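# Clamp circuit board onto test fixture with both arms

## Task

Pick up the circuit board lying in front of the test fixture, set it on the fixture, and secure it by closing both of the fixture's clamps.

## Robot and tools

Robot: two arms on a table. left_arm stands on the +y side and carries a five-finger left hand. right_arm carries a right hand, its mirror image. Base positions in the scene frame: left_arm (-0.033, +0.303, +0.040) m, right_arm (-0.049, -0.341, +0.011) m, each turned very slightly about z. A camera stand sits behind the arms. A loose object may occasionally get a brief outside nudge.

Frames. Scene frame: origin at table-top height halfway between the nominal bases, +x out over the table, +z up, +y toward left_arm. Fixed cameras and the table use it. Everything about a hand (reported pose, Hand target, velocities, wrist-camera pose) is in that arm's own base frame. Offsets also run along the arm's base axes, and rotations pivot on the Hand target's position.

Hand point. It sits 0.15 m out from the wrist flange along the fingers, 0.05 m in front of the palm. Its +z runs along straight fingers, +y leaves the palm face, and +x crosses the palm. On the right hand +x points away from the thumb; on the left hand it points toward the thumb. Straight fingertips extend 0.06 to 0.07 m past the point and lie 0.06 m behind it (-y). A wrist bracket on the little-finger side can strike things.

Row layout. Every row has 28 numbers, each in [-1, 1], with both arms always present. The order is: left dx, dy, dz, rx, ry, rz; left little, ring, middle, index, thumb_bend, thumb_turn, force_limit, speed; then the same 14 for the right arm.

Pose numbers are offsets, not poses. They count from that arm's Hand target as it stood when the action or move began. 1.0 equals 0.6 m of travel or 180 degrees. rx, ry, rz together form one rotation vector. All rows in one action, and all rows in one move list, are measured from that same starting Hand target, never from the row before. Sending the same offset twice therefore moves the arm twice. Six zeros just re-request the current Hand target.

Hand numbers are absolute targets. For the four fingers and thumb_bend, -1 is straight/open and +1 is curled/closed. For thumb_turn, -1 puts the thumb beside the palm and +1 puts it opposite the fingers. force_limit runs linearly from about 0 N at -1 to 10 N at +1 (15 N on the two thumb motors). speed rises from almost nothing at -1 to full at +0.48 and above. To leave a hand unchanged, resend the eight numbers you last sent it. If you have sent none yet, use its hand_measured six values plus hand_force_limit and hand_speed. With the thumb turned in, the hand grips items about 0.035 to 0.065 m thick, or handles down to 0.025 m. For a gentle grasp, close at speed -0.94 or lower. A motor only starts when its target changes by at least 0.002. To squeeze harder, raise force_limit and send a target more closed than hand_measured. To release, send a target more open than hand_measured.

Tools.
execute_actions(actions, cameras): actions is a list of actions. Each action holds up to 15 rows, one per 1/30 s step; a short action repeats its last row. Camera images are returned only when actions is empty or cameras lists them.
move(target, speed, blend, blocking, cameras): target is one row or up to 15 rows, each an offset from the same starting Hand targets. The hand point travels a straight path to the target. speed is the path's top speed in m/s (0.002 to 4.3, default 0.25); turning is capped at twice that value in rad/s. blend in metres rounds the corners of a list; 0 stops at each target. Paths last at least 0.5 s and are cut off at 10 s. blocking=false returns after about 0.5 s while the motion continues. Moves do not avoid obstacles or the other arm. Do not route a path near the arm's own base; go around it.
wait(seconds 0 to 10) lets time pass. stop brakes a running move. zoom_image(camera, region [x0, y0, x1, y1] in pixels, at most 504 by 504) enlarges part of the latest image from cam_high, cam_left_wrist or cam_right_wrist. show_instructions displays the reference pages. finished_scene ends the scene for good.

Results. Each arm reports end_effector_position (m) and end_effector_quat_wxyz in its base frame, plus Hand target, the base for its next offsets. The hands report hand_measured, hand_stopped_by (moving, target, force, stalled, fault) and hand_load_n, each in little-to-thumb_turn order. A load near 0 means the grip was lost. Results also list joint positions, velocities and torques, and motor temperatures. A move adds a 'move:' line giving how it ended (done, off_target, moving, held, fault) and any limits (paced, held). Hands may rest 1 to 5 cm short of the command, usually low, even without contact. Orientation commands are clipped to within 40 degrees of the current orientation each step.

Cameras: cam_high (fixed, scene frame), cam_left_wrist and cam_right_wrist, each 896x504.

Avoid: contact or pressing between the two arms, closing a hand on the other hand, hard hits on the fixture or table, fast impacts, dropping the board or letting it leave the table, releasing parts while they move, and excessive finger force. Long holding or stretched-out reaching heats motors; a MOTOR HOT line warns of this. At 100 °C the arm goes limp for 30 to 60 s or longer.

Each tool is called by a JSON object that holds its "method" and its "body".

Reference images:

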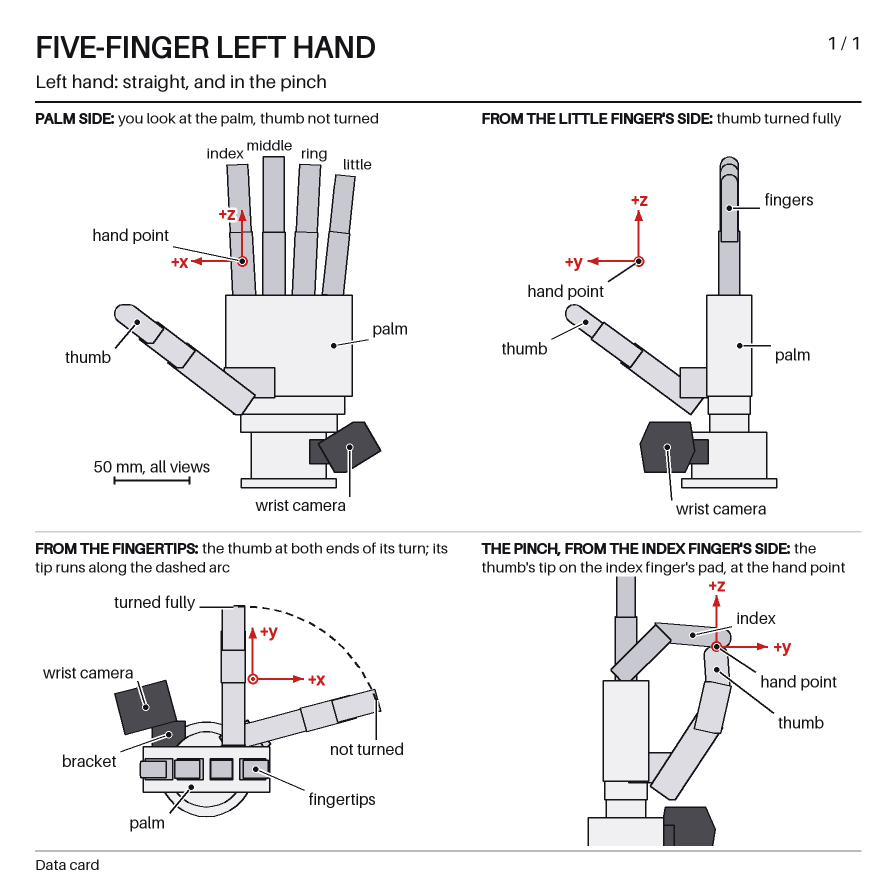

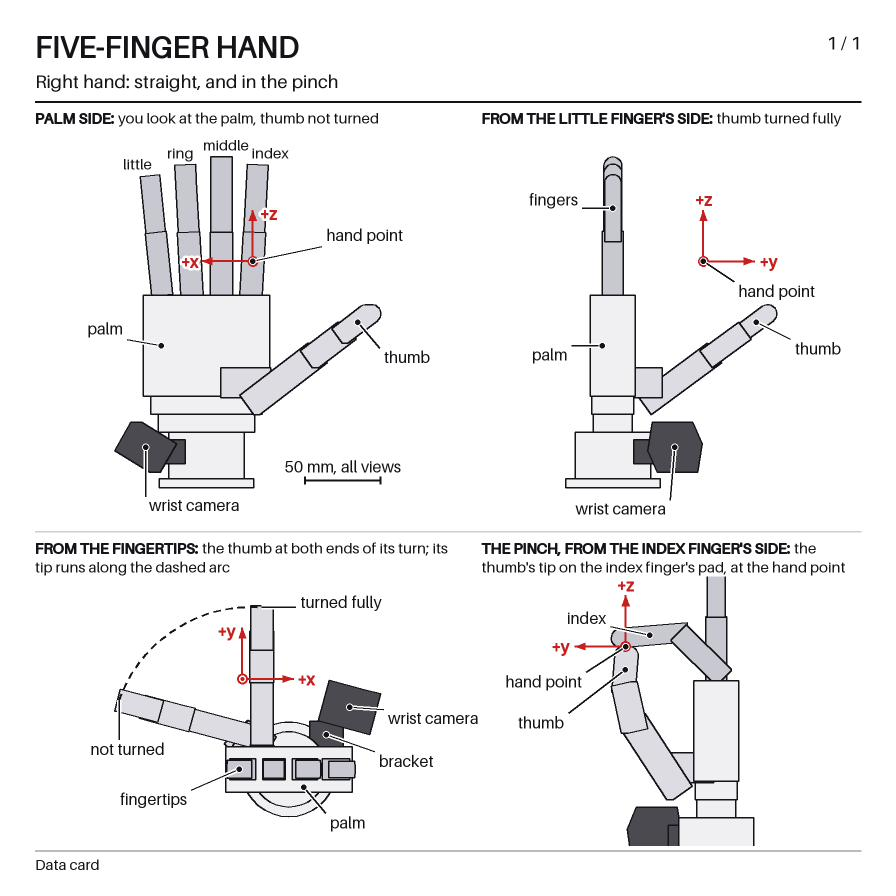

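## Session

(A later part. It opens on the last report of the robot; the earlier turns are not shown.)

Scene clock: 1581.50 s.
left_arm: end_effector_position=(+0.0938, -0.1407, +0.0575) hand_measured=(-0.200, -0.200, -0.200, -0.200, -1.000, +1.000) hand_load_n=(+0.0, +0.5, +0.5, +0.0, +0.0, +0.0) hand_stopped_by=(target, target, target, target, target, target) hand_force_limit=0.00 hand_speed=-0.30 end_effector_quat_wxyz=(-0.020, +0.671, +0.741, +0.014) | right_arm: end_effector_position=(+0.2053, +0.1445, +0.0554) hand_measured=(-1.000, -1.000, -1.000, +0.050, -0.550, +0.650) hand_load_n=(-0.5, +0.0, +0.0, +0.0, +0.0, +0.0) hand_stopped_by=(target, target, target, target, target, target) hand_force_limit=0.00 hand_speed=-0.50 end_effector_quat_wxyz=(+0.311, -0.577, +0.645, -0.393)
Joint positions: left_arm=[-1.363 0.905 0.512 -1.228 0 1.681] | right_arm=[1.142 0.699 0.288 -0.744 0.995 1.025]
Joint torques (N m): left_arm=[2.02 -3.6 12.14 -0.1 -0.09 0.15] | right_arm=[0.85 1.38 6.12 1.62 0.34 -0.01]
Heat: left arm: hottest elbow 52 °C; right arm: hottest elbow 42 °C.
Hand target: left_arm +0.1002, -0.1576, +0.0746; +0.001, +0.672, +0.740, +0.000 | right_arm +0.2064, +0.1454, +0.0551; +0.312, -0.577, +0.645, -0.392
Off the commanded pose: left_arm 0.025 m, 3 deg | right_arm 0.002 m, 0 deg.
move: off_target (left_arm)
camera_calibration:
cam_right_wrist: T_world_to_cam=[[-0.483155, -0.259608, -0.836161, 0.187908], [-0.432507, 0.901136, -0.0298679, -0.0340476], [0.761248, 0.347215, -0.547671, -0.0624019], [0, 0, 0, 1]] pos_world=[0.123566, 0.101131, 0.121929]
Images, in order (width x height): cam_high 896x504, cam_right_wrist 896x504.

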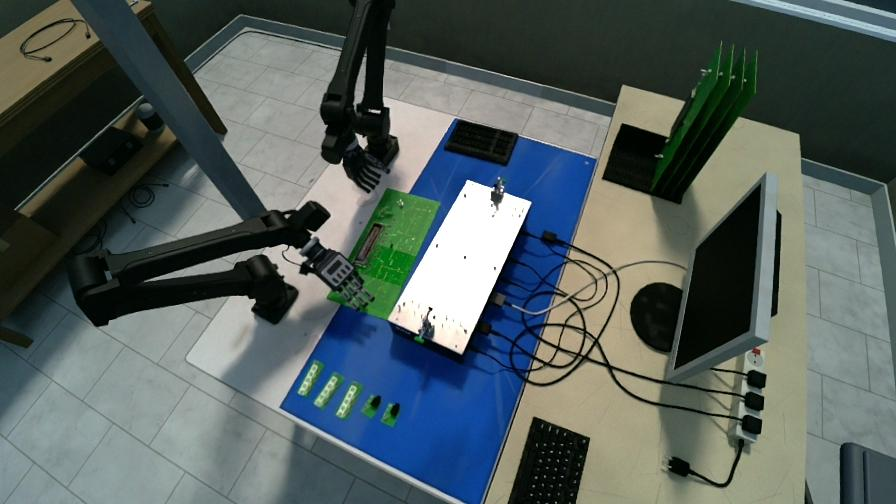

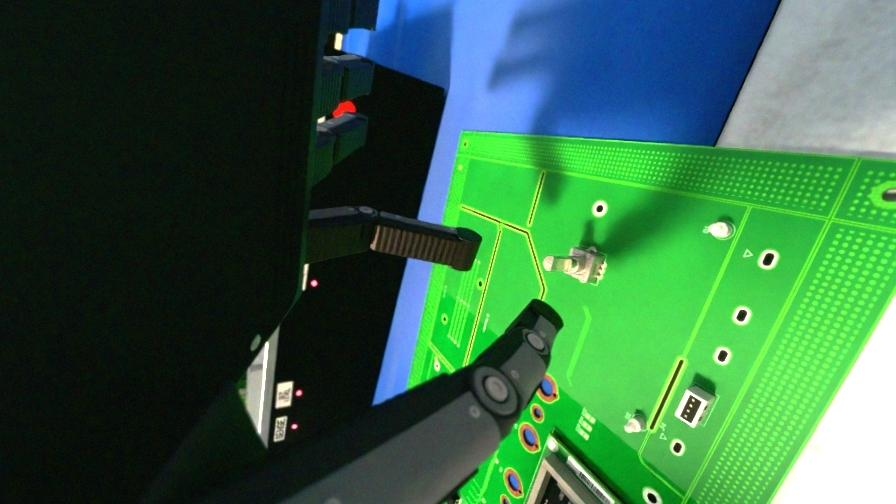

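{"method": "move", "body": {"target": [[0, 0, 0.0, 0, 0, 0, -0.2, -0.2, -0.2, -0.2, -1, 1, 0, -0.3, 0.0052, -0.0057, -0.065, 0, 0, 0, -1, -1, -1, 0.05, -0.55, 0.65, 0, -0.5]], "speed": 0.08, "cameras": ["cam_right_wrist", "cam_high"]}}

{"method": "zoom_image", "body": {"camera": "cam_right_wrist", "region": [400, 150, 700, 450]}}

Scene clock: 1596.30 s.
left_arm: end_effector_position=(+0.0938, -0.1407, +0.0575) hand_measured=(-0.200, -0.200, -0.200, -0.200, -1.000, +1.000) hand_load_n=(+0.5, +0.0, +0.0, +0.5, +0.0, +0.0) hand_stopped_by=(target, target, target, target, target, target) hand_force_limit=0.00 hand_speed=-0.30 end_effector_quat_wxyz=(-0.020, +0.671, +0.741, +0.014) | right_arm: end_effector_position=(+0.2084, +0.1430, +0.0175) hand_measured=(-1.000, -1.000, -1.000, +0.050, -0.550, +0.650) hand_load_n=(+0.0, +0.0, +0.0, +0.0, +0.0, +0.0) hand_stopped_by=(target, target, target, target, target, target) hand_force_limit=0.00 hand_speed=-0.50 end_effector_quat_wxyz=(+0.313, -0.577, +0.644, -0.392)
Joint positions: left_arm=[-1.363 0.905 0.512 -1.228 0 1.681] | right_arm=[1.119 0.799 0.201 -0.516 0.983 0.98]
Joint torques (N m): left_arm=[2.02 -3.66 12.15 -0.09 -0.08 0.15] | right_arm=[0.56 1.08 5.39 1.69 0.32 -0.01]
Heat: left arm: hottest elbow 54 °C; right arm: hottest elbow 42 °C.
Hand target: left_arm +0.1002, -0.1576, +0.0746; +0.001, +0.672, +0.740, +0.000 | right_arm +0.2095, +0.1420, +0.0160; +0.312, -0.577, +0.645, -0.392
Off the commanded pose: left_arm 0.025 m, 3 deg | right_arm 0.002 m, 0 deg.
move: off_target (left_arm)
camera_calibration:
cam_right_wrist: T_world_to_cam=[[-0.481197, -0.25854, -0.837619, 0.156828], [-0.435738, 0.899658, -0.0273656, -0.0317935], [0.760646, 0.351814, -0.545568, -0.0855223], [0, 0, 0, 1]] pos_world=[0.126664, 0.0992375, 0.0838336]
Images, in order (width x height): cam_high 896x504, cam_right_wrist 896x504.

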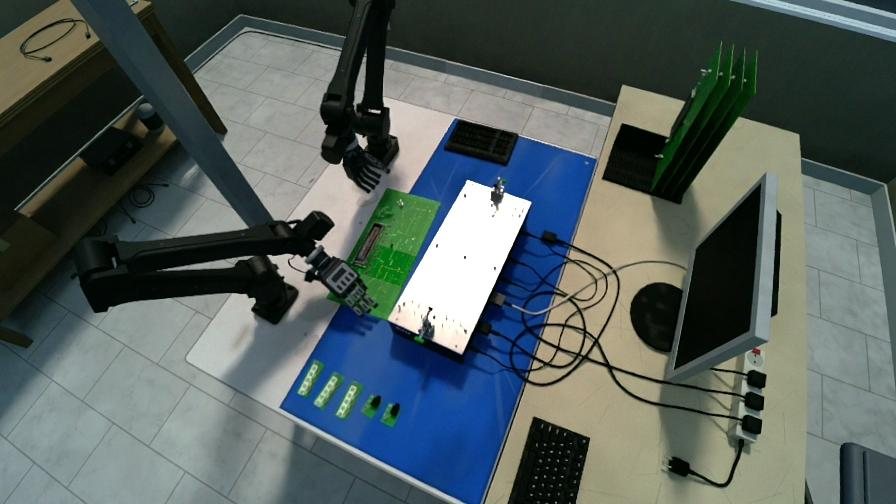

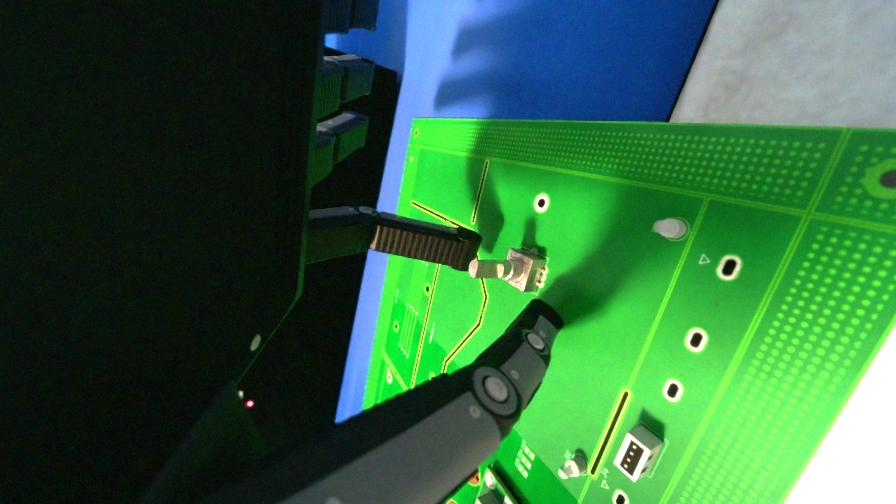

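Scaled by 1.680.

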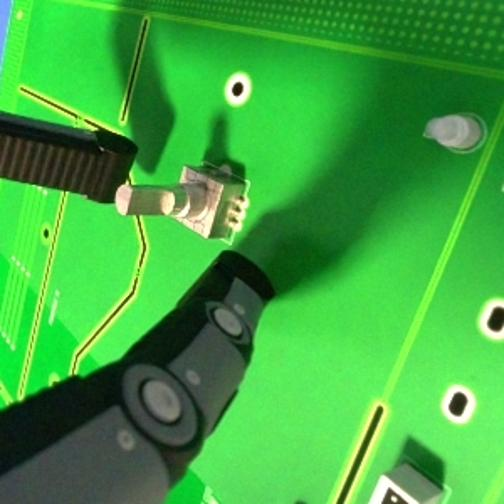

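{"method": "move", "body": {"target": [[0, 0, 0.0, 0, 0, 0, -0.2, -0.2, -0.2, -0.2, -1, 1, 0, -0.3, 0.003, -0.0058, -0.005, 0, 0, 0, -1, -1, -1, 0.05, -0.55, 0.65, 0, -0.5],[0, 0, 0.0, 0, 0, 0, -0.2, -0.2, -0.2, -0.2, -1, 1, 0, -0.3, 0.003, -0.0058, -0.005, 0, 0, 0, -1, -1, -1, 0.5, -0.1, 0.65, -0.3, -0.92]], "speed": 0.08, "cameras": ["cam_right_wrist"]}}

{"method": "zoom_image", "body": {"camera": "cam_right_wrist", "region": [400, 150, 700, 450]}}

Scene clock: 1608.40 s.
left_arm: end_effector_position=(+0.0938, -0.1407, +0.0575) hand_measured=(-0.200, -0.200, -0.200, -0.200, -1.000, +1.000) hand_load_n=(+0.0, +0.0, +0.0, +0.0, +0.0, +0.0) hand_stopped_by=(target, target, target, target, target, target) hand_force_limit=0.00 hand_speed=-0.30 end_effector_quat_wxyz=(-0.020, +0.671, +0.741, +0.014) | right_arm: end_effector_position=(+0.2105, +0.1410, +0.0148) hand_measured=(-1.000, -1.000, -1.000, +0.296, -0.350, +0.650) hand_load_n=(+0.0, +0.0, +0.0, +3.5, +5.5, +0.0) hand_stopped_by=(target, target, target, force, force, target) hand_force_limit=-0.30 hand_speed=-0.92 end_effector_quat_wxyz=(+0.312, -0.578, +0.645, -0.391)
Joint positions: left_arm=[-1.363 0.905 0.512 -1.228 0 1.681] | right_arm=[1.097 0.796 0.19 -0.48 0.971 0.946]
Joint torques (N m): left_arm=[2.02 -3.66 12.14 -0.09 -0.09 0.15] | right_arm=[0.56 0.73 5.15 1.68 0.43 -0.01]
Motor temperatures (°C): left_arm=[22 20 56 21 22 22] | right_arm=[21 26 41 24 25 23]
Heat: left arm: hottest elbow 56 °C; right arm: hottest elbow 41 °C.
Hand target: left_arm +0.1002, -0.1576, +0.0746; +0.001, +0.672, +0.740, +0.000 | right_arm +0.2113, +0.1386, +0.0132; +0.312, -0.577, +0.645, -0.392
Off the commanded pose: left_arm 0.025 m, 3 deg | right_arm 0.003 m, 0 deg.
move: off_target (left_arm)
camera_calibration:
cam_right_wrist: T_world_to_cam=[[-0.483079, -0.258711, -0.836483, 0.1554], [-0.436918, 0.899132, -0.0257627, -0.0287695], [0.758774, 0.353029, -0.547387, -0.0877211], [0, 0, 0, 1]] pos_world=[0.129061, 0.0970393, 0.0812307]
Images, in order (width x height): cam_right_wrist 896x504.

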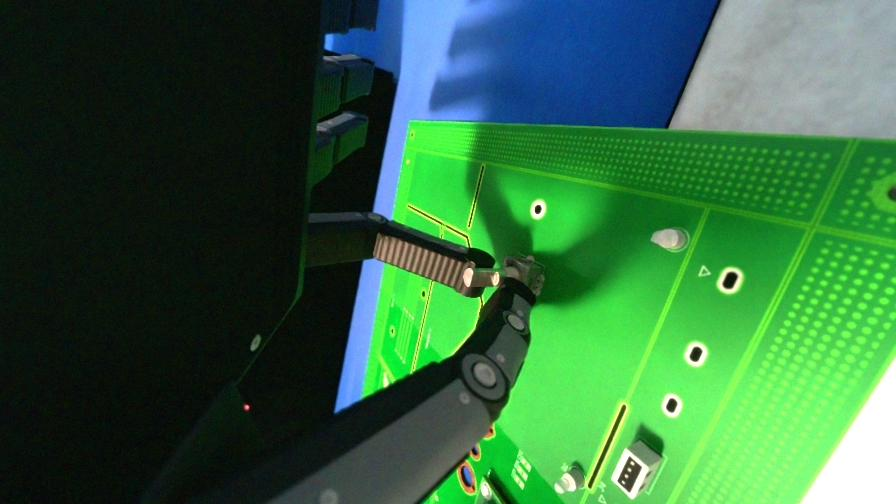

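Scaled by 1.680.

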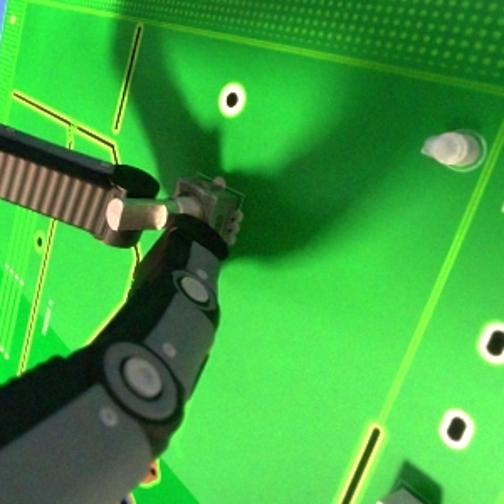

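{"method": "move", "body": {"target": [[0, 0, 0.0, 0, 0, 0, -0.2, -0.2, -0.2, -0.2, -1, 1, 0, -0.3, 0, 0, 0, 0, 0, 0, -1, -1, -1, 0.6, 0, 0.65, 0.3, -0.95],[0, 0, 0.0, 0, 0, 0, -0.2, -0.2, -0.2, -0.2, -1, 1, 0, -0.3, 0, 0, 0, 0, 0, 0, -1, -1, -1, 0.65, 0.05, 0.65, 0.6, -0.96]], "speed": 0.05, "cameras": ["cam_right_wrist"]}}

{"method": "zoom_image", "body": {"camera": "cam_right_wrist", "region": [400, 150, 700, 450]}}

Scene clock: 1615.50 s.
left_arm: end_effector_position=(+0.0938, -0.1407, +0.0575) hand_measured=(-0.200, -0.200, -0.200, -0.200, -1.000, +1.000) hand_load_n=(+0.0, +0.0, +0.0, +0.0, +0.0, +0.0) hand_stopped_by=(target, target, target, target, target, target) hand_force_limit=0.00 hand_speed=-0.30 end_effector_quat_wxyz=(-0.020, +0.671, +0.741, +0.014) | right_arm: end_effector_position=(+0.2104, +0.1411, +0.0147) hand_measured=(-1.000, -1.000, -1.000, +0.302, -0.334, +0.650) hand_load_n=(+0.0, +0.0, +0.0, +9.0, +11.0, +0.0) hand_stopped_by=(target, target, target, force, force, target) hand_force_limit=0.60 hand_speed=-0.96 end_effector_quat_wxyz=(+0.312, -0.578, +0.645, -0.390)
Joint positions: left_arm=[-1.363 0.905 0.512 -1.228 0 1.681] | right_arm=[1.097 0.796 0.19 -0.48 0.97 0.946]
Joint torques (N m): left_arm=[1.96 -3.6 12.14 -0.08 -0.08 0.15] | right_arm=[0.56 0.67 5.15 1.66 0.45 -0.01]
Motor temperatures (°C): left_arm=[22 20 57 21 22 22] | right_arm=[21 26 41 24 25 23]
Heat: left arm: hottest elbow 57 °C; right arm: hottest elbow 41 °C.
Hand target: left_arm +0.1002, -0.1576, +0.0746; +0.001, +0.672, +0.740, +0.000 | right_arm +0.2113, +0.1386, +0.0131; +0.312, -0.577, +0.645, -0.392
Off the commanded pose: left_arm 0.025 m, 3 deg | right_arm 0.003 m, 0 deg.
move: off_target (left_arm)
camera_calibration:
cam_right_wrist: T_world_to_cam=[[-0.48332, -0.258303, -0.836469, 0.155368], [-0.437269, 0.898985, -0.0249491, -0.0289105], [0.758417, 0.353704, -0.547445, -0.0876952], [0, 0, 0, 1]] pos_world=[0.12896, 0.0971402, 0.0812309]
Images, in order (width x height): cam_right_wrist 896x504.

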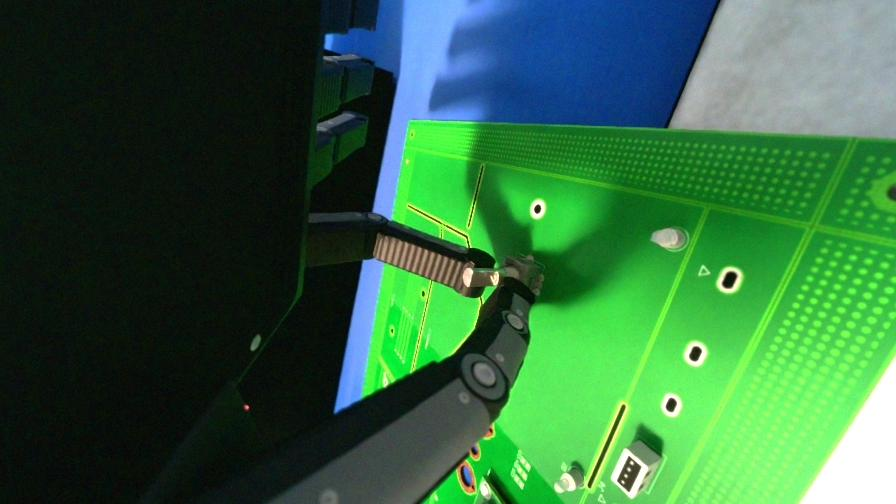

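Scaled by 1.680.

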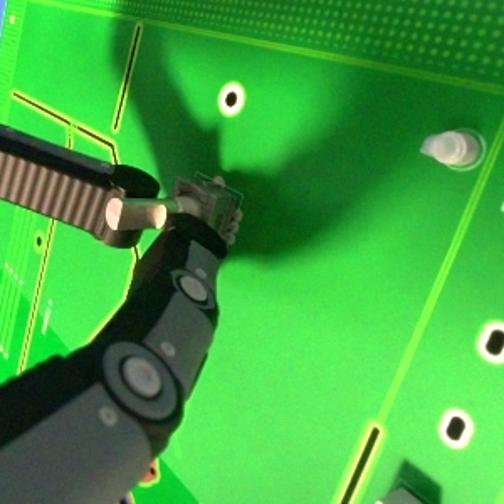

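{"method": "move", "body": {"target": [[0, 0, 0.0, 0, 0, 0, -0.2, -0.2, -0.2, -0.2, -1, 1, 0, -0.3, 0, 0.018, 0.045, 0, 0, 0, -1, -1, -1, 0.65, 0.05, 0.65, 0.6, -0.96]], "speed": 0.04, "cameras": ["cam_right_wrist", "cam_high"]}}

Scene clock: 1621.10 s.
left_arm: end_effector_position=(+0.0938, -0.1407, +0.0575) hand_measured=(-0.200, -0.200, -0.200, -0.200, -1.000, +1.000) hand_load_n=(+0.5, +0.0, +0.0, +0.0, -0.5, +0.0) hand_stopped_by=(target, target, target, target, target, target) hand_force_limit=0.00 hand_speed=-0.30 end_effector_quat_wxyz=(-0.020, +0.671, +0.741, +0.014) | right_arm: end_effector_position=(+0.2020, +0.1310, +0.0146) hand_measured=(-1.000, -1.000, -1.000, +0.302, -0.334, +0.650) hand_load_n=(+0.0, +0.0, +0.0, +9.5, +9.5, +2.5) hand_stopped_by=(target, target, target, force, force, target) hand_force_limit=0.60 hand_speed=-0.96 end_effector_quat_wxyz=(-0.290, +0.591, -0.641, +0.396)
Joint positions: left_arm=[-1.363 0.905 0.512 -1.228 0 1.681] | right_arm=[1.11 0.772 0.202 -0.59 0.97 0.972]
Joint torques (N m): left_arm=[1.96 -3.66 12.15 -0.09 -0.08 0.15] | right_arm=[1.73 0.44 9.62 0.62 0.92 0.13]
Motor temperatures (°C): left_arm=[22 20 57 21 22 22] | right_arm=[21 26 40 24 25 23]
Heat: left arm: hottest elbow 57 °C; right arm: hottest elbow 40 °C.
Hand target: left_arm +0.1002, -0.1576, +0.0746; +0.001, +0.672, +0.740, +0.000 | right_arm +0.2113, +0.1493, +0.0401; -0.312, +0.577, -0.645, +0.392
Off the commanded pose: left_arm 0.025 m, 3 deg | right_arm 0.033 m, 3 deg.
move: off_target (left_arm, right_arm)
camera_calibration:
cam_right_wrist: T_world_to_cam=[[-0.50792, -0.294283, -0.809577, 0.157801], [-0.437963, 0.897518, -0.0514767, -0.0226867], [0.741758, 0.328418, -0.584753, -0.0706813], [0, 0, 0, 1]] pos_world=[0.122643, 0.0900128, 0.0852529]
Images, in order (width x height): cam_high 896x504, cam_right_wrist 896x504.

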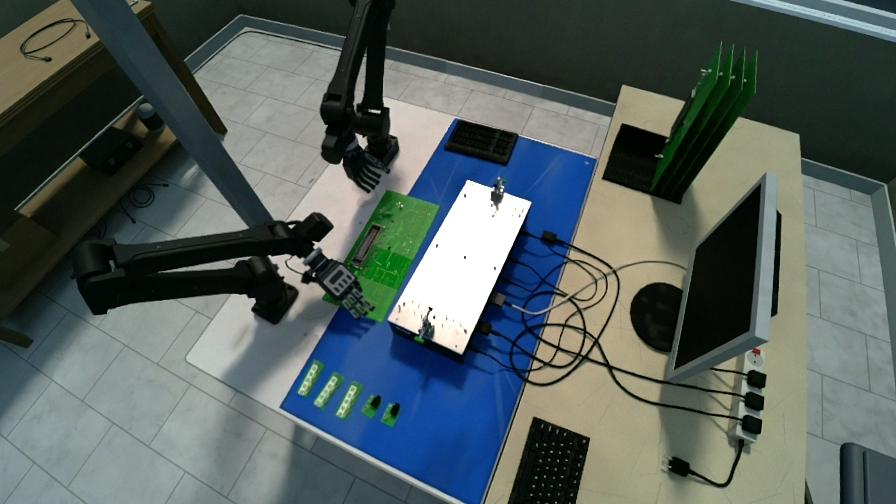

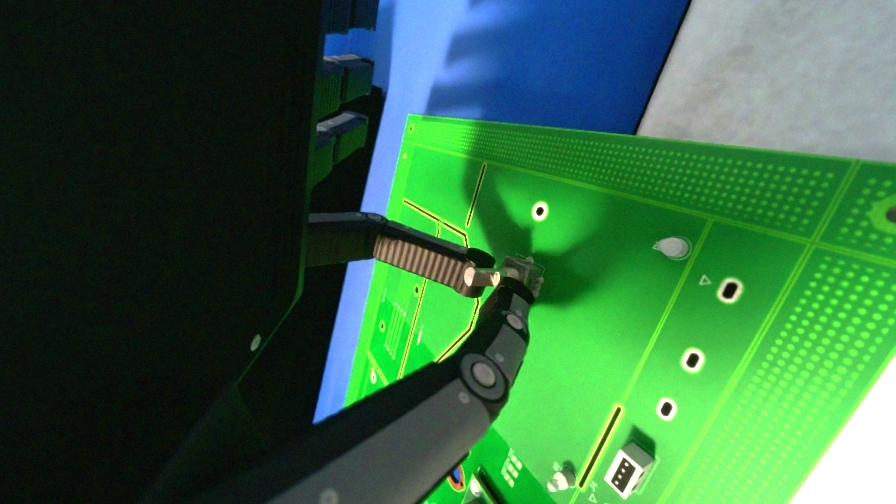

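{"method": "move", "body": {"target": [[0, 0, 0.0, 0, 0, 0, -0.2, -0.2, -0.2, -0.2, -1, 1, 0, -0.3, 0.012, 0.014, 0.045, 0, 0, 0, -1, -1, -1, 0.65, 0.05, 0.65, 0.6, -0.96]], "speed": 0.04, "cameras": ["cam_right_wrist", "cam_high"]}}

Scene clock: 1625.80 s.
left_arm: end_effector_position=(+0.0938, -0.1407, +0.0575) hand_measured=(-0.200, -0.200, -0.200, -0.200, -1.000, +1.000) hand_load_n=(+0.0, +0.0, +0.0, +0.0, -0.5, +0.0) hand_stopped_by=(target, target, target, target, target, target) hand_force_limit=0.00 hand_speed=-0.30 end_effector_quat_wxyz=(-0.020, +0.671, +0.741, +0.014) | right_arm: end_effector_position=(+0.2089, +0.1434, +0.0428) hand_measured=(-1.000, -1.000, -1.000, +0.304, -0.332, +0.650) hand_load_n=(+0.0, +0.0, +0.0, +0.0, +0.5, +0.0) hand_stopped_by=(target, target, target, force, force, target) hand_force_limit=0.60 hand_speed=-0.96 end_effector_quat_wxyz=(-0.295, +0.589, -0.640, +0.396)
Joint positions: left_arm=[-1.363 0.905 0.512 -1.228 0 1.681] | right_arm=[1.109 0.749 0.275 -0.669 0.973 0.964]
Joint torques (N m): left_arm=[1.96 -3.66 12.15 -0.08 -0.09 0.15] | right_arm=[0.56 0.38 9.87 0.8 0.6 0]
Motor temperatures (°C): left_arm=[22 20 58 21 22 22] | right_arm=[21 26 42 24 25 23]
Heat: left arm: hottest elbow 58 °C; right arm: hottest elbow 42 °C.
Hand target: left_arm +0.1002, -0.1576, +0.0746; +0.001, +0.672, +0.740, +0.000 | right_arm +0.2185, +0.1578, +0.0671; -0.312, +0.577, -0.645, +0.392
Off the commanded pose: left_arm 0.025 m, 3 deg | right_arm 0.030 m, 2 deg.
move: off_target (left_arm, right_arm)
camera_calibration:
cam_right_wrist: T_world_to_cam=[[-0.499955, -0.289493, -0.816235, 0.185767], [-0.439788, 0.896781, -0.0486849, -0.0289927], [0.746078, 0.33463, -0.575665, -0.0655716], [0, 0, 0, 1]] pos_world=[0.129046, 0.101721, 0.112471]
Images, in order (width x height): cam_high 896x504, cam_right_wrist 896x504.

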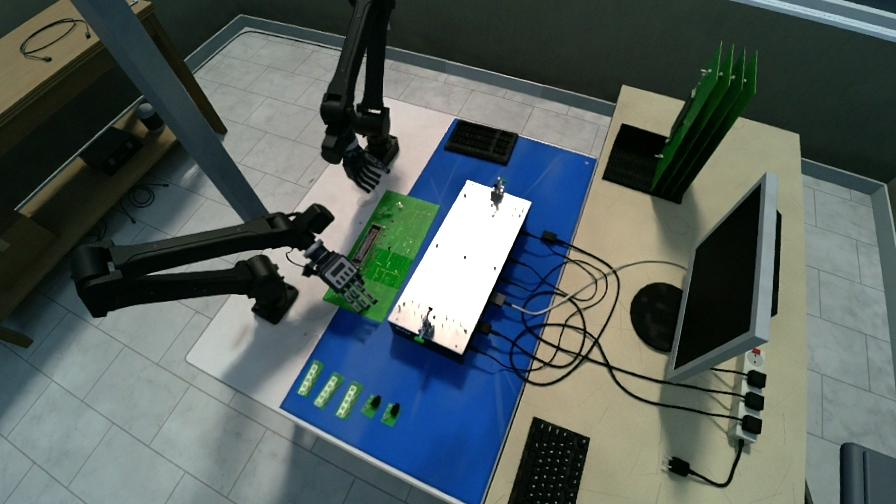

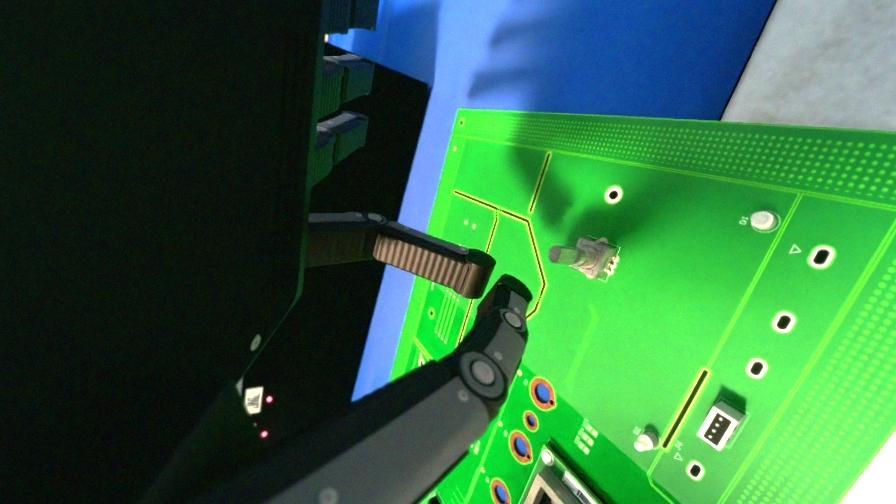

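{"method": "move", "body": {"target": [[0, 0, 0.0, 0, 0, 0, -0.2, -0.2, -0.2, -0.2, -1, 1, 0, -0.3, 0, 0, 0.06, 0, 0, 0, -0.4, -0.3, -0.2, -0.2, -0.5, 1, 0.3, -0.5],[-0.0142, 0.028, 0.0, 0, 0, -0.1056, -0.1, -0.1, -0.1, -0.1, -1, 1, 0, -0.3, -0.1175, 0.17, 0.12, -0.027, 0.0047, 0.0778, -0.4, -0.3, -0.2, -0.2, -0.5, 1, 0.3, -0.5]], "speed": 0.15, "cameras": ["all"]}}

Scene clock: 1681.60 s.
left_arm: end_effector_position=(+0.0934, -0.1392, +0.0725) hand_measured=(-0.100, -0.100, -0.100, -0.100, -1.000, +1.000) hand_load_n=(+0.0, +0.0, +0.0, +0.0, +0.0, +0.0) hand_stopped_by=(target, target, target, target, target, target) hand_force_limit=0.00 hand_speed=-0.30 end_effector_quat_wxyz=(-0.002, +0.777, +0.630, +0.002) | right_arm: end_effector_position=(+0.1472, +0.2425, +0.1192) hand_measured=(-0.400, -0.300, -0.200, -0.200, -0.500, +1.000) hand_load_n=(+0.0, +0.0, +0.0, +0.0, +0.0, +0.0) hand_stopped_by=(target, target, target, target, target, target) hand_force_limit=0.30 hand_speed=-0.50 end_effector_quat_wxyz=(-0.311, +0.677, -0.546, +0.384)
Joint positions: left_arm=[-1.392 0.751 0.491 -1.315 -0.001 1.958] | right_arm=[1.511 0.955 0.606 -1.118 1.031 1.239]
Joint torques (N m): left_arm=[-0.15 -2.02 8.98 0.03 0 0.15] | right_arm=[1.55 -1.55 9.7 0.35 0.68 0.18]
Motor temperatures (°C): left_arm=[22 20 60 21 22 22] | right_arm=[21 26 51 24 25 23]
Heat: left arm: hottest elbow 60 °C; right arm: hottest elbow 51 °C.
Hand target: left_arm +0.0917, -0.1408, +0.0746; +0.000, +0.786, +0.619, +0.000 | right_arm +0.1480, +0.2598, +0.1390; -0.328, +0.667, -0.555, +0.374
Off the commanded pose: left_arm 0.003 m, 2 deg | right_arm 0.026 m, 3 deg.
move: off_target (right_arm)
camera_calibration:
cam_left_wrist: T_world_to_cam=[[-0.900726, 0.434084, 0.0162387, 0.140237], [0.390262, 0.792247, 0.469085, 0.0452092], [0.190757, 0.428854, -0.883004, 0.222598], [0, 0, 0, 1]] pos_world=[0.0662096, -0.192154, 0.173071]
cam_right_wrist: T_world_to_cam=[[-0.412135, -0.475815, -0.77701, 0.273608], [-0.643161, 0.755982, -0.121798, -0.0684577], [0.645359, 0.449545, -0.617593, -0.0166648], [0, 0, 0, 1]] pos_world=[0.0794892, 0.189431, 0.193966]

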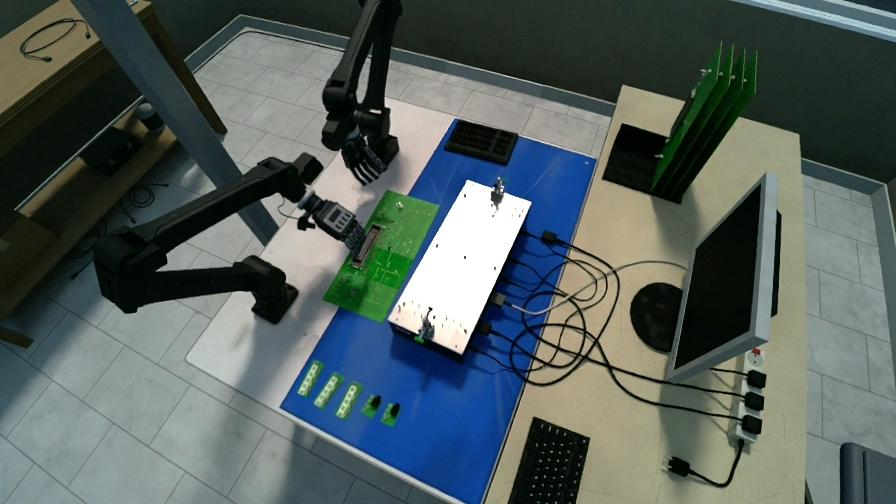

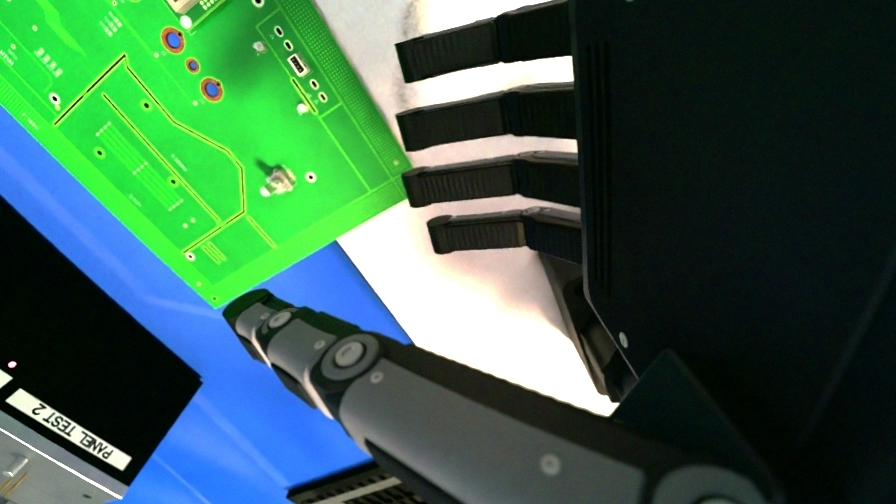

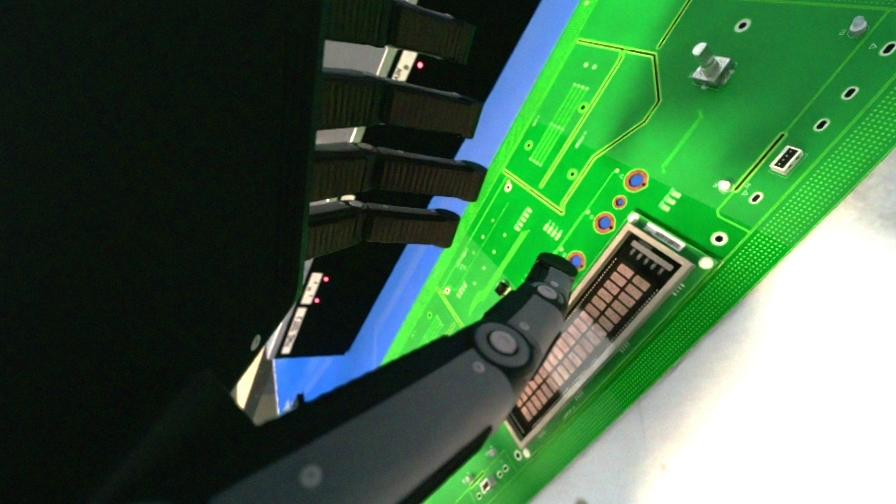

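{"method": "execute_actions", "body": {"actions": []}}

Scene clock: 1704.90 s.
left_arm: end_effector_position=(+0.0934, -0.1392, +0.0725) hand_measured=(-0.100, -0.100, -0.100, -0.100, -1.000, +1.000) hand_load_n=(+0.0, +0.0, +0.0, +0.0, +0.0, +0.0) hand_stopped_by=(target, target, target, target, target, target) hand_force_limit=0.00 hand_speed=-0.30 end_effector_quat_wxyz=(-0.002, +0.777, +0.630, +0.002) | right_arm: end_effector_position=(+0.1472, +0.2425, +0.1192) hand_measured=(-0.400, -0.300, -0.200, -0.200, -0.500, +1.000) hand_load_n=(+0.0, +0.0, +0.0, +0.0, +0.0, +0.0) hand_stopped_by=(target, target, target, target, target, target) hand_force_limit=0.30 hand_speed=-0.50 end_effector_quat_wxyz=(-0.311, +0.677, -0.546, +0.384)
Joint positions: left_arm=[-1.392 0.751 0.491 -1.315 -0.001 1.958] | right_arm=[1.511 0.955 0.606 -1.118 1.031 1.239]
Joint velocities: within noise
Joint torques (N m): left_arm=[-0.15 -2.02 8.98 0.03 0 0.16] | right_arm=[1.61 -1.55 9.72 0.35 0.68 0.17]
Motor temperatures (°C): left_arm=[22 20 55 21 22 22] | right_arm=[21 26 52 24 26 23]
Heat: left arm: hottest elbow 55 °C; right arm: hottest elbow 52 °C.
Hand target: left_arm +0.0917, -0.1408, +0.0746; +0.000, +0.786, +0.619, +0.000 | right_arm +0.1480, +0.2598, +0.1390; -0.328, +0.667, -0.555, +0.374
Off the commanded pose: left_arm 0.003 m, 2 deg | right_arm 0.026 m, 3 deg.
camera_calibration:
cam_left_wrist: T_world_to_cam=[[-0.900726, 0.434084, 0.0162387, 0.140237], [0.390262, 0.792247, 0.469085, 0.0452092], [0.190757, 0.428854, -0.883004, 0.222598], [0, 0, 0, 1]] pos_world=[0.0662096, -0.192154, 0.173071]
cam_right_wrist: T_world_to_cam=[[-0.412135, -0.475815, -0.77701, 0.273608], [-0.643161, 0.755982, -0.121798, -0.0684577], [0.645359, 0.449545, -0.617593, -0.0166648], [0, 0, 0, 1]] pos_world=[0.0794892, 0.189431, 0.193966]

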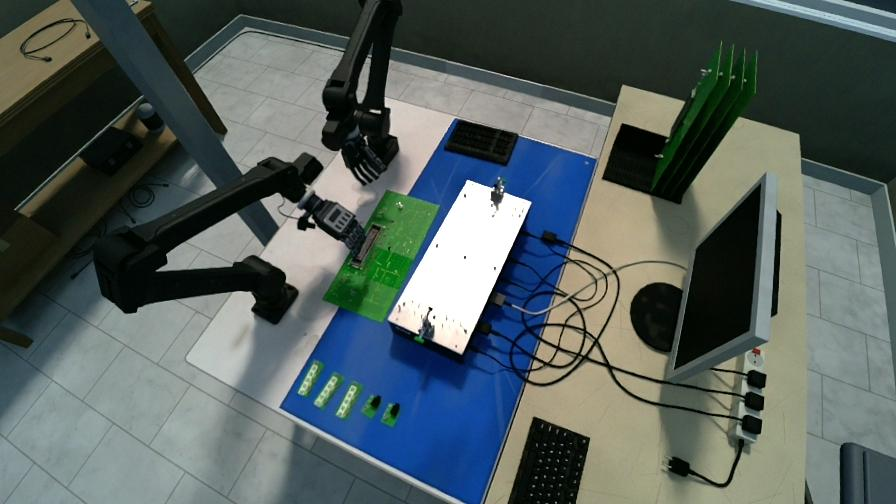

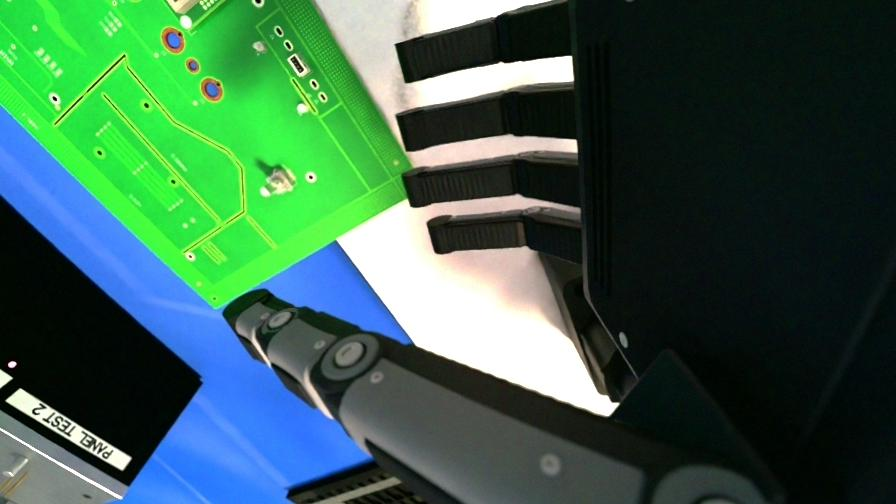

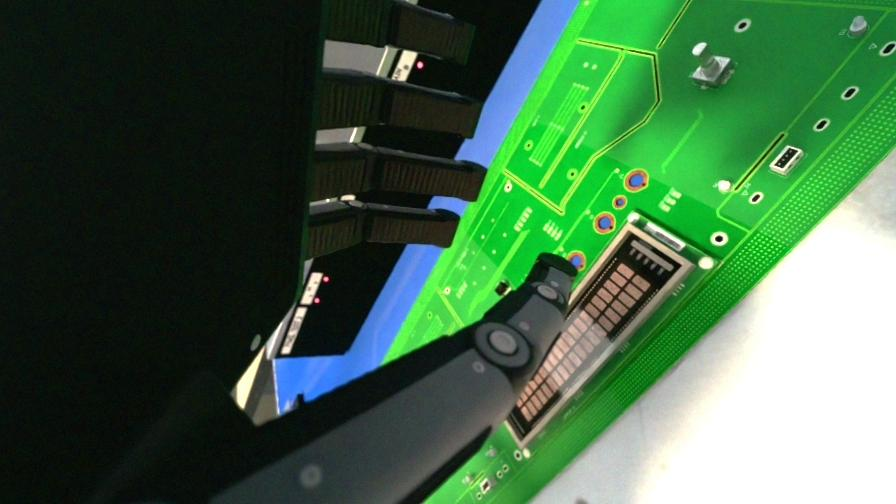

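{"method": "zoom_image", "body": {"camera": "cam_right_wrist", "region": [470, 180, 770, 500]}}

Scaled by 1.575.

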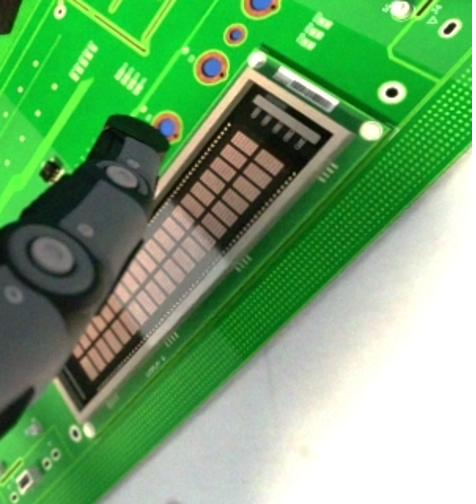

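{"method": "move", "body": {"target": [0,0,0,0,0,0,-0.1,-0.1,-0.1,-0.1,-1,1,0,-0.3,0.0033,-0.013,-0.1567,0,0,0,-0.4,-0.3,-0.2,-0.2,-0.5,1,0.3,-0.5], "speed": 0.15, "cameras": ["cam_right_wrist"]}}

Scene clock: 1737.50 s.
left_arm: end_effector_position=(+0.0934, -0.1392, +0.0725) hand_measured=(-0.100, -0.100, -0.100, -0.100, -1.000, +1.000) hand_load_n=(+0.0, +0.0, +0.0, +0.0, +0.0, +0.0) hand_stopped_by=(target, target, target, target, target, target) hand_force_limit=0.00 hand_speed=-0.30 end_effector_quat_wxyz=(-0.002, +0.777, +0.630, +0.002) | right_arm: end_effector_position=(+0.1480, +0.2516, +0.0449) hand_measured=(-0.400, -0.300, -0.200, -0.200, -0.500, +1.000) hand_load_n=(+0.0, +0.0, +0.0, +0.0, +0.0, +0.0) hand_stopped_by=(target, target, target, target, target, target) hand_force_limit=0.30 hand_speed=-0.50 end_effector_quat_wxyz=(-0.326, +0.669, -0.553, +0.374)
Joint positions: left_arm=[-1.392 0.751 0.491 -1.315 -0.001 1.958] | right_arm=[1.511 1.097 0.463 -0.792 1.032 1.239]
Joint torques (N m): left_arm=[-0.15 -2.02 8.96 0.03 0 0.16] | right_arm=[0.67 -2.78 5.07 1.18 0.58 0.02]
Heat: left arm: hottest elbow 53 °C; right arm: hottest elbow 52 °C.
Hand target: left_arm +0.0917, -0.1408, +0.0746; +0.000, +0.786, +0.619, +0.000 | right_arm +0.1500, +0.2520, +0.0451; -0.328, +0.667, -0.555, +0.374
Off the commanded pose: left_arm 0.003 m, 2 deg | right_arm 0.002 m, 0 deg.
move: done
camera_calibration:
cam_right_wrist: T_world_to_cam=[[-0.409085, -0.443429, -0.797509, 0.212843], [-0.642591, 0.760515, -0.0932412, -0.086404], [0.647863, 0.474328, -0.596059, -0.0747749], [0, 0, 0, 1]] pos_world=[0.0799922, 0.19556, 0.117117]
Images, in order (width x height): cam_right_wrist 896x504.

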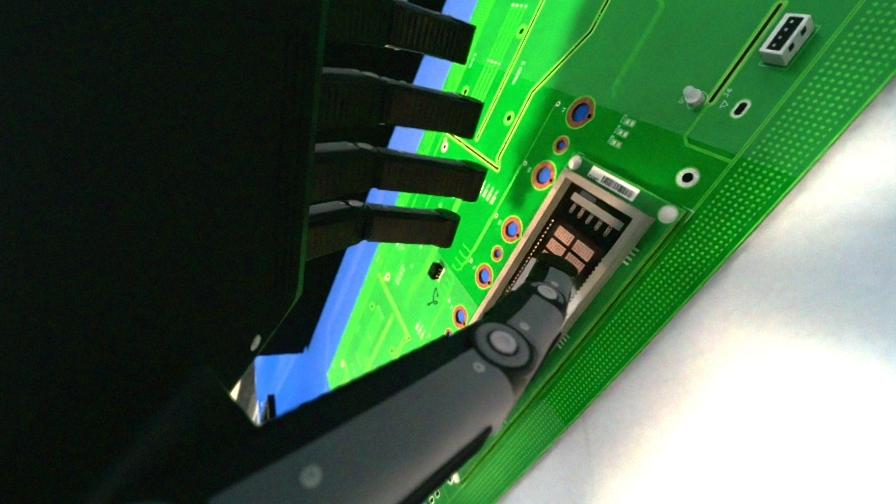

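{"method": "zoom_image", "body": {"camera": "cam_right_wrist", "region": [440, 140, 740, 400]}}

Scaled by 1.680.

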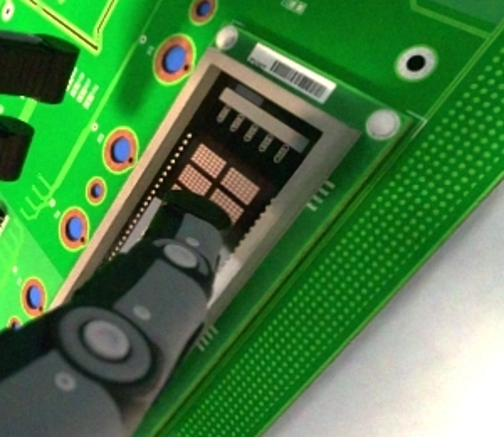

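{"method": "move", "body": {"target": [0,0,0,0,0,0,-0.1,-0.1,-0.1,-0.1,-1,1,0,-0.3,-0.0017,0,-0.0467,0,0,0,-0.4,-0.3,-0.2,-0.2,-0.5,1,0.3,-0.5], "speed": 0.08, "cameras": ["cam_right_wrist"]}}

{"method": "zoom_image", "body": {"camera": "cam_right_wrist", "region": [440, 140, 740, 400]}}

Scene clock: 1750.43 s.
left_arm: end_effector_position=(+0.0934, -0.1392, +0.0725) hand_measured=(-0.100, -0.100, -0.100, -0.100, -1.000, +1.000) hand_load_n=(+0.0, +0.0, +0.0, +0.0, +0.0, +0.0) hand_stopped_by=(target, target, target, target, target, target) hand_force_limit=0.00 hand_speed=-0.30 end_effector_quat_wxyz=(-0.002, +0.777, +0.630, +0.002) | right_arm: end_effector_position=(+0.1486, +0.2526, +0.0217) hand_measured=(-0.400, -0.300, -0.200, -0.200, -0.500, +1.000) hand_load_n=(+0.0, +0.0, +0.0, +0.0, +0.5, -4.5) hand_stopped_by=(target, target, target, target, target, target) hand_force_limit=0.30 hand_speed=-0.50 end_effector_quat_wxyz=(-0.327, +0.668, -0.553, +0.375)
Joint positions: left_arm=[-1.392 0.751 0.491 -1.315 -0.001 1.958] | right_arm=[1.511 1.167 0.429 -0.687 1.036 1.239]
Joint torques (N m): left_arm=[-0.26 -2.02 8.96 0.03 0 0.16] | right_arm=[1.08 -2.26 4.19 1.52 0.47 0.1]
Heat: left arm: hottest elbow 52 °C; right arm: hottest elbow 48 °C.
Hand target: left_arm +0.0917, -0.1408, +0.0746; +0.000, +0.786, +0.619, +0.000 | right_arm +0.1490, +0.2521, +0.0171; -0.328, +0.667, -0.555, +0.374
Off the commanded pose: left_arm 0.003 m, 2 deg | right_arm 0.005 m, 0 deg.
move: done
camera_calibration:
cam_right_wrist: T_world_to_cam=[[-0.406465, -0.442729, -0.799235, 0.194442], [-0.642015, 0.760793, -0.0949268, -0.0890278], [0.650079, 0.474537, -0.593475, -0.0898636], [0, 0, 0, 1]] pos_world=[0.080295, 0.19646, 0.0936216]
Images, in order (width x height): cam_right_wrist 896x504.

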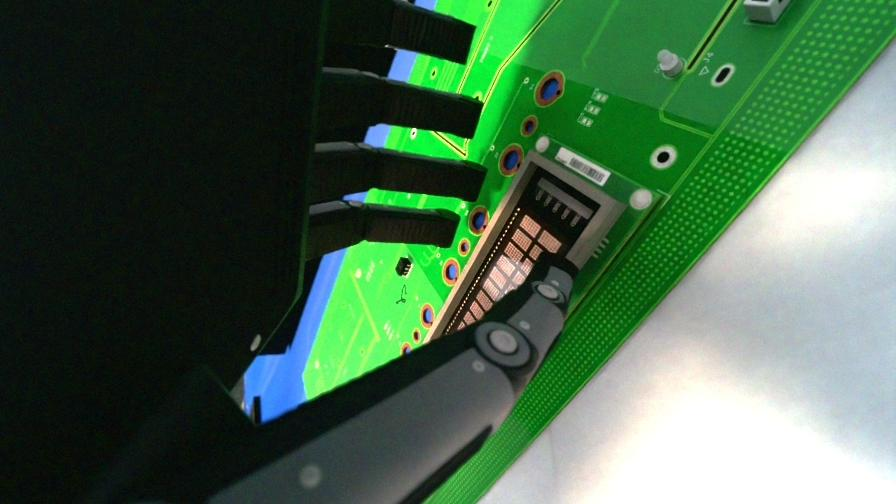

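Scaled by 1.680.

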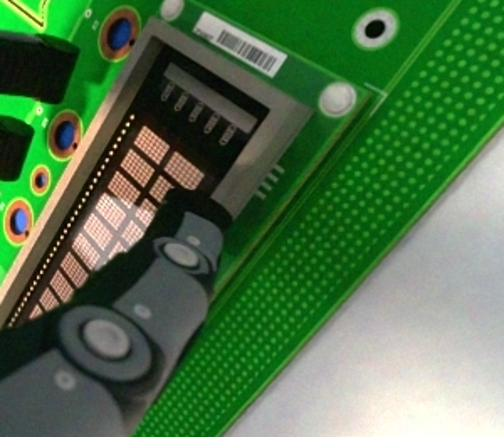

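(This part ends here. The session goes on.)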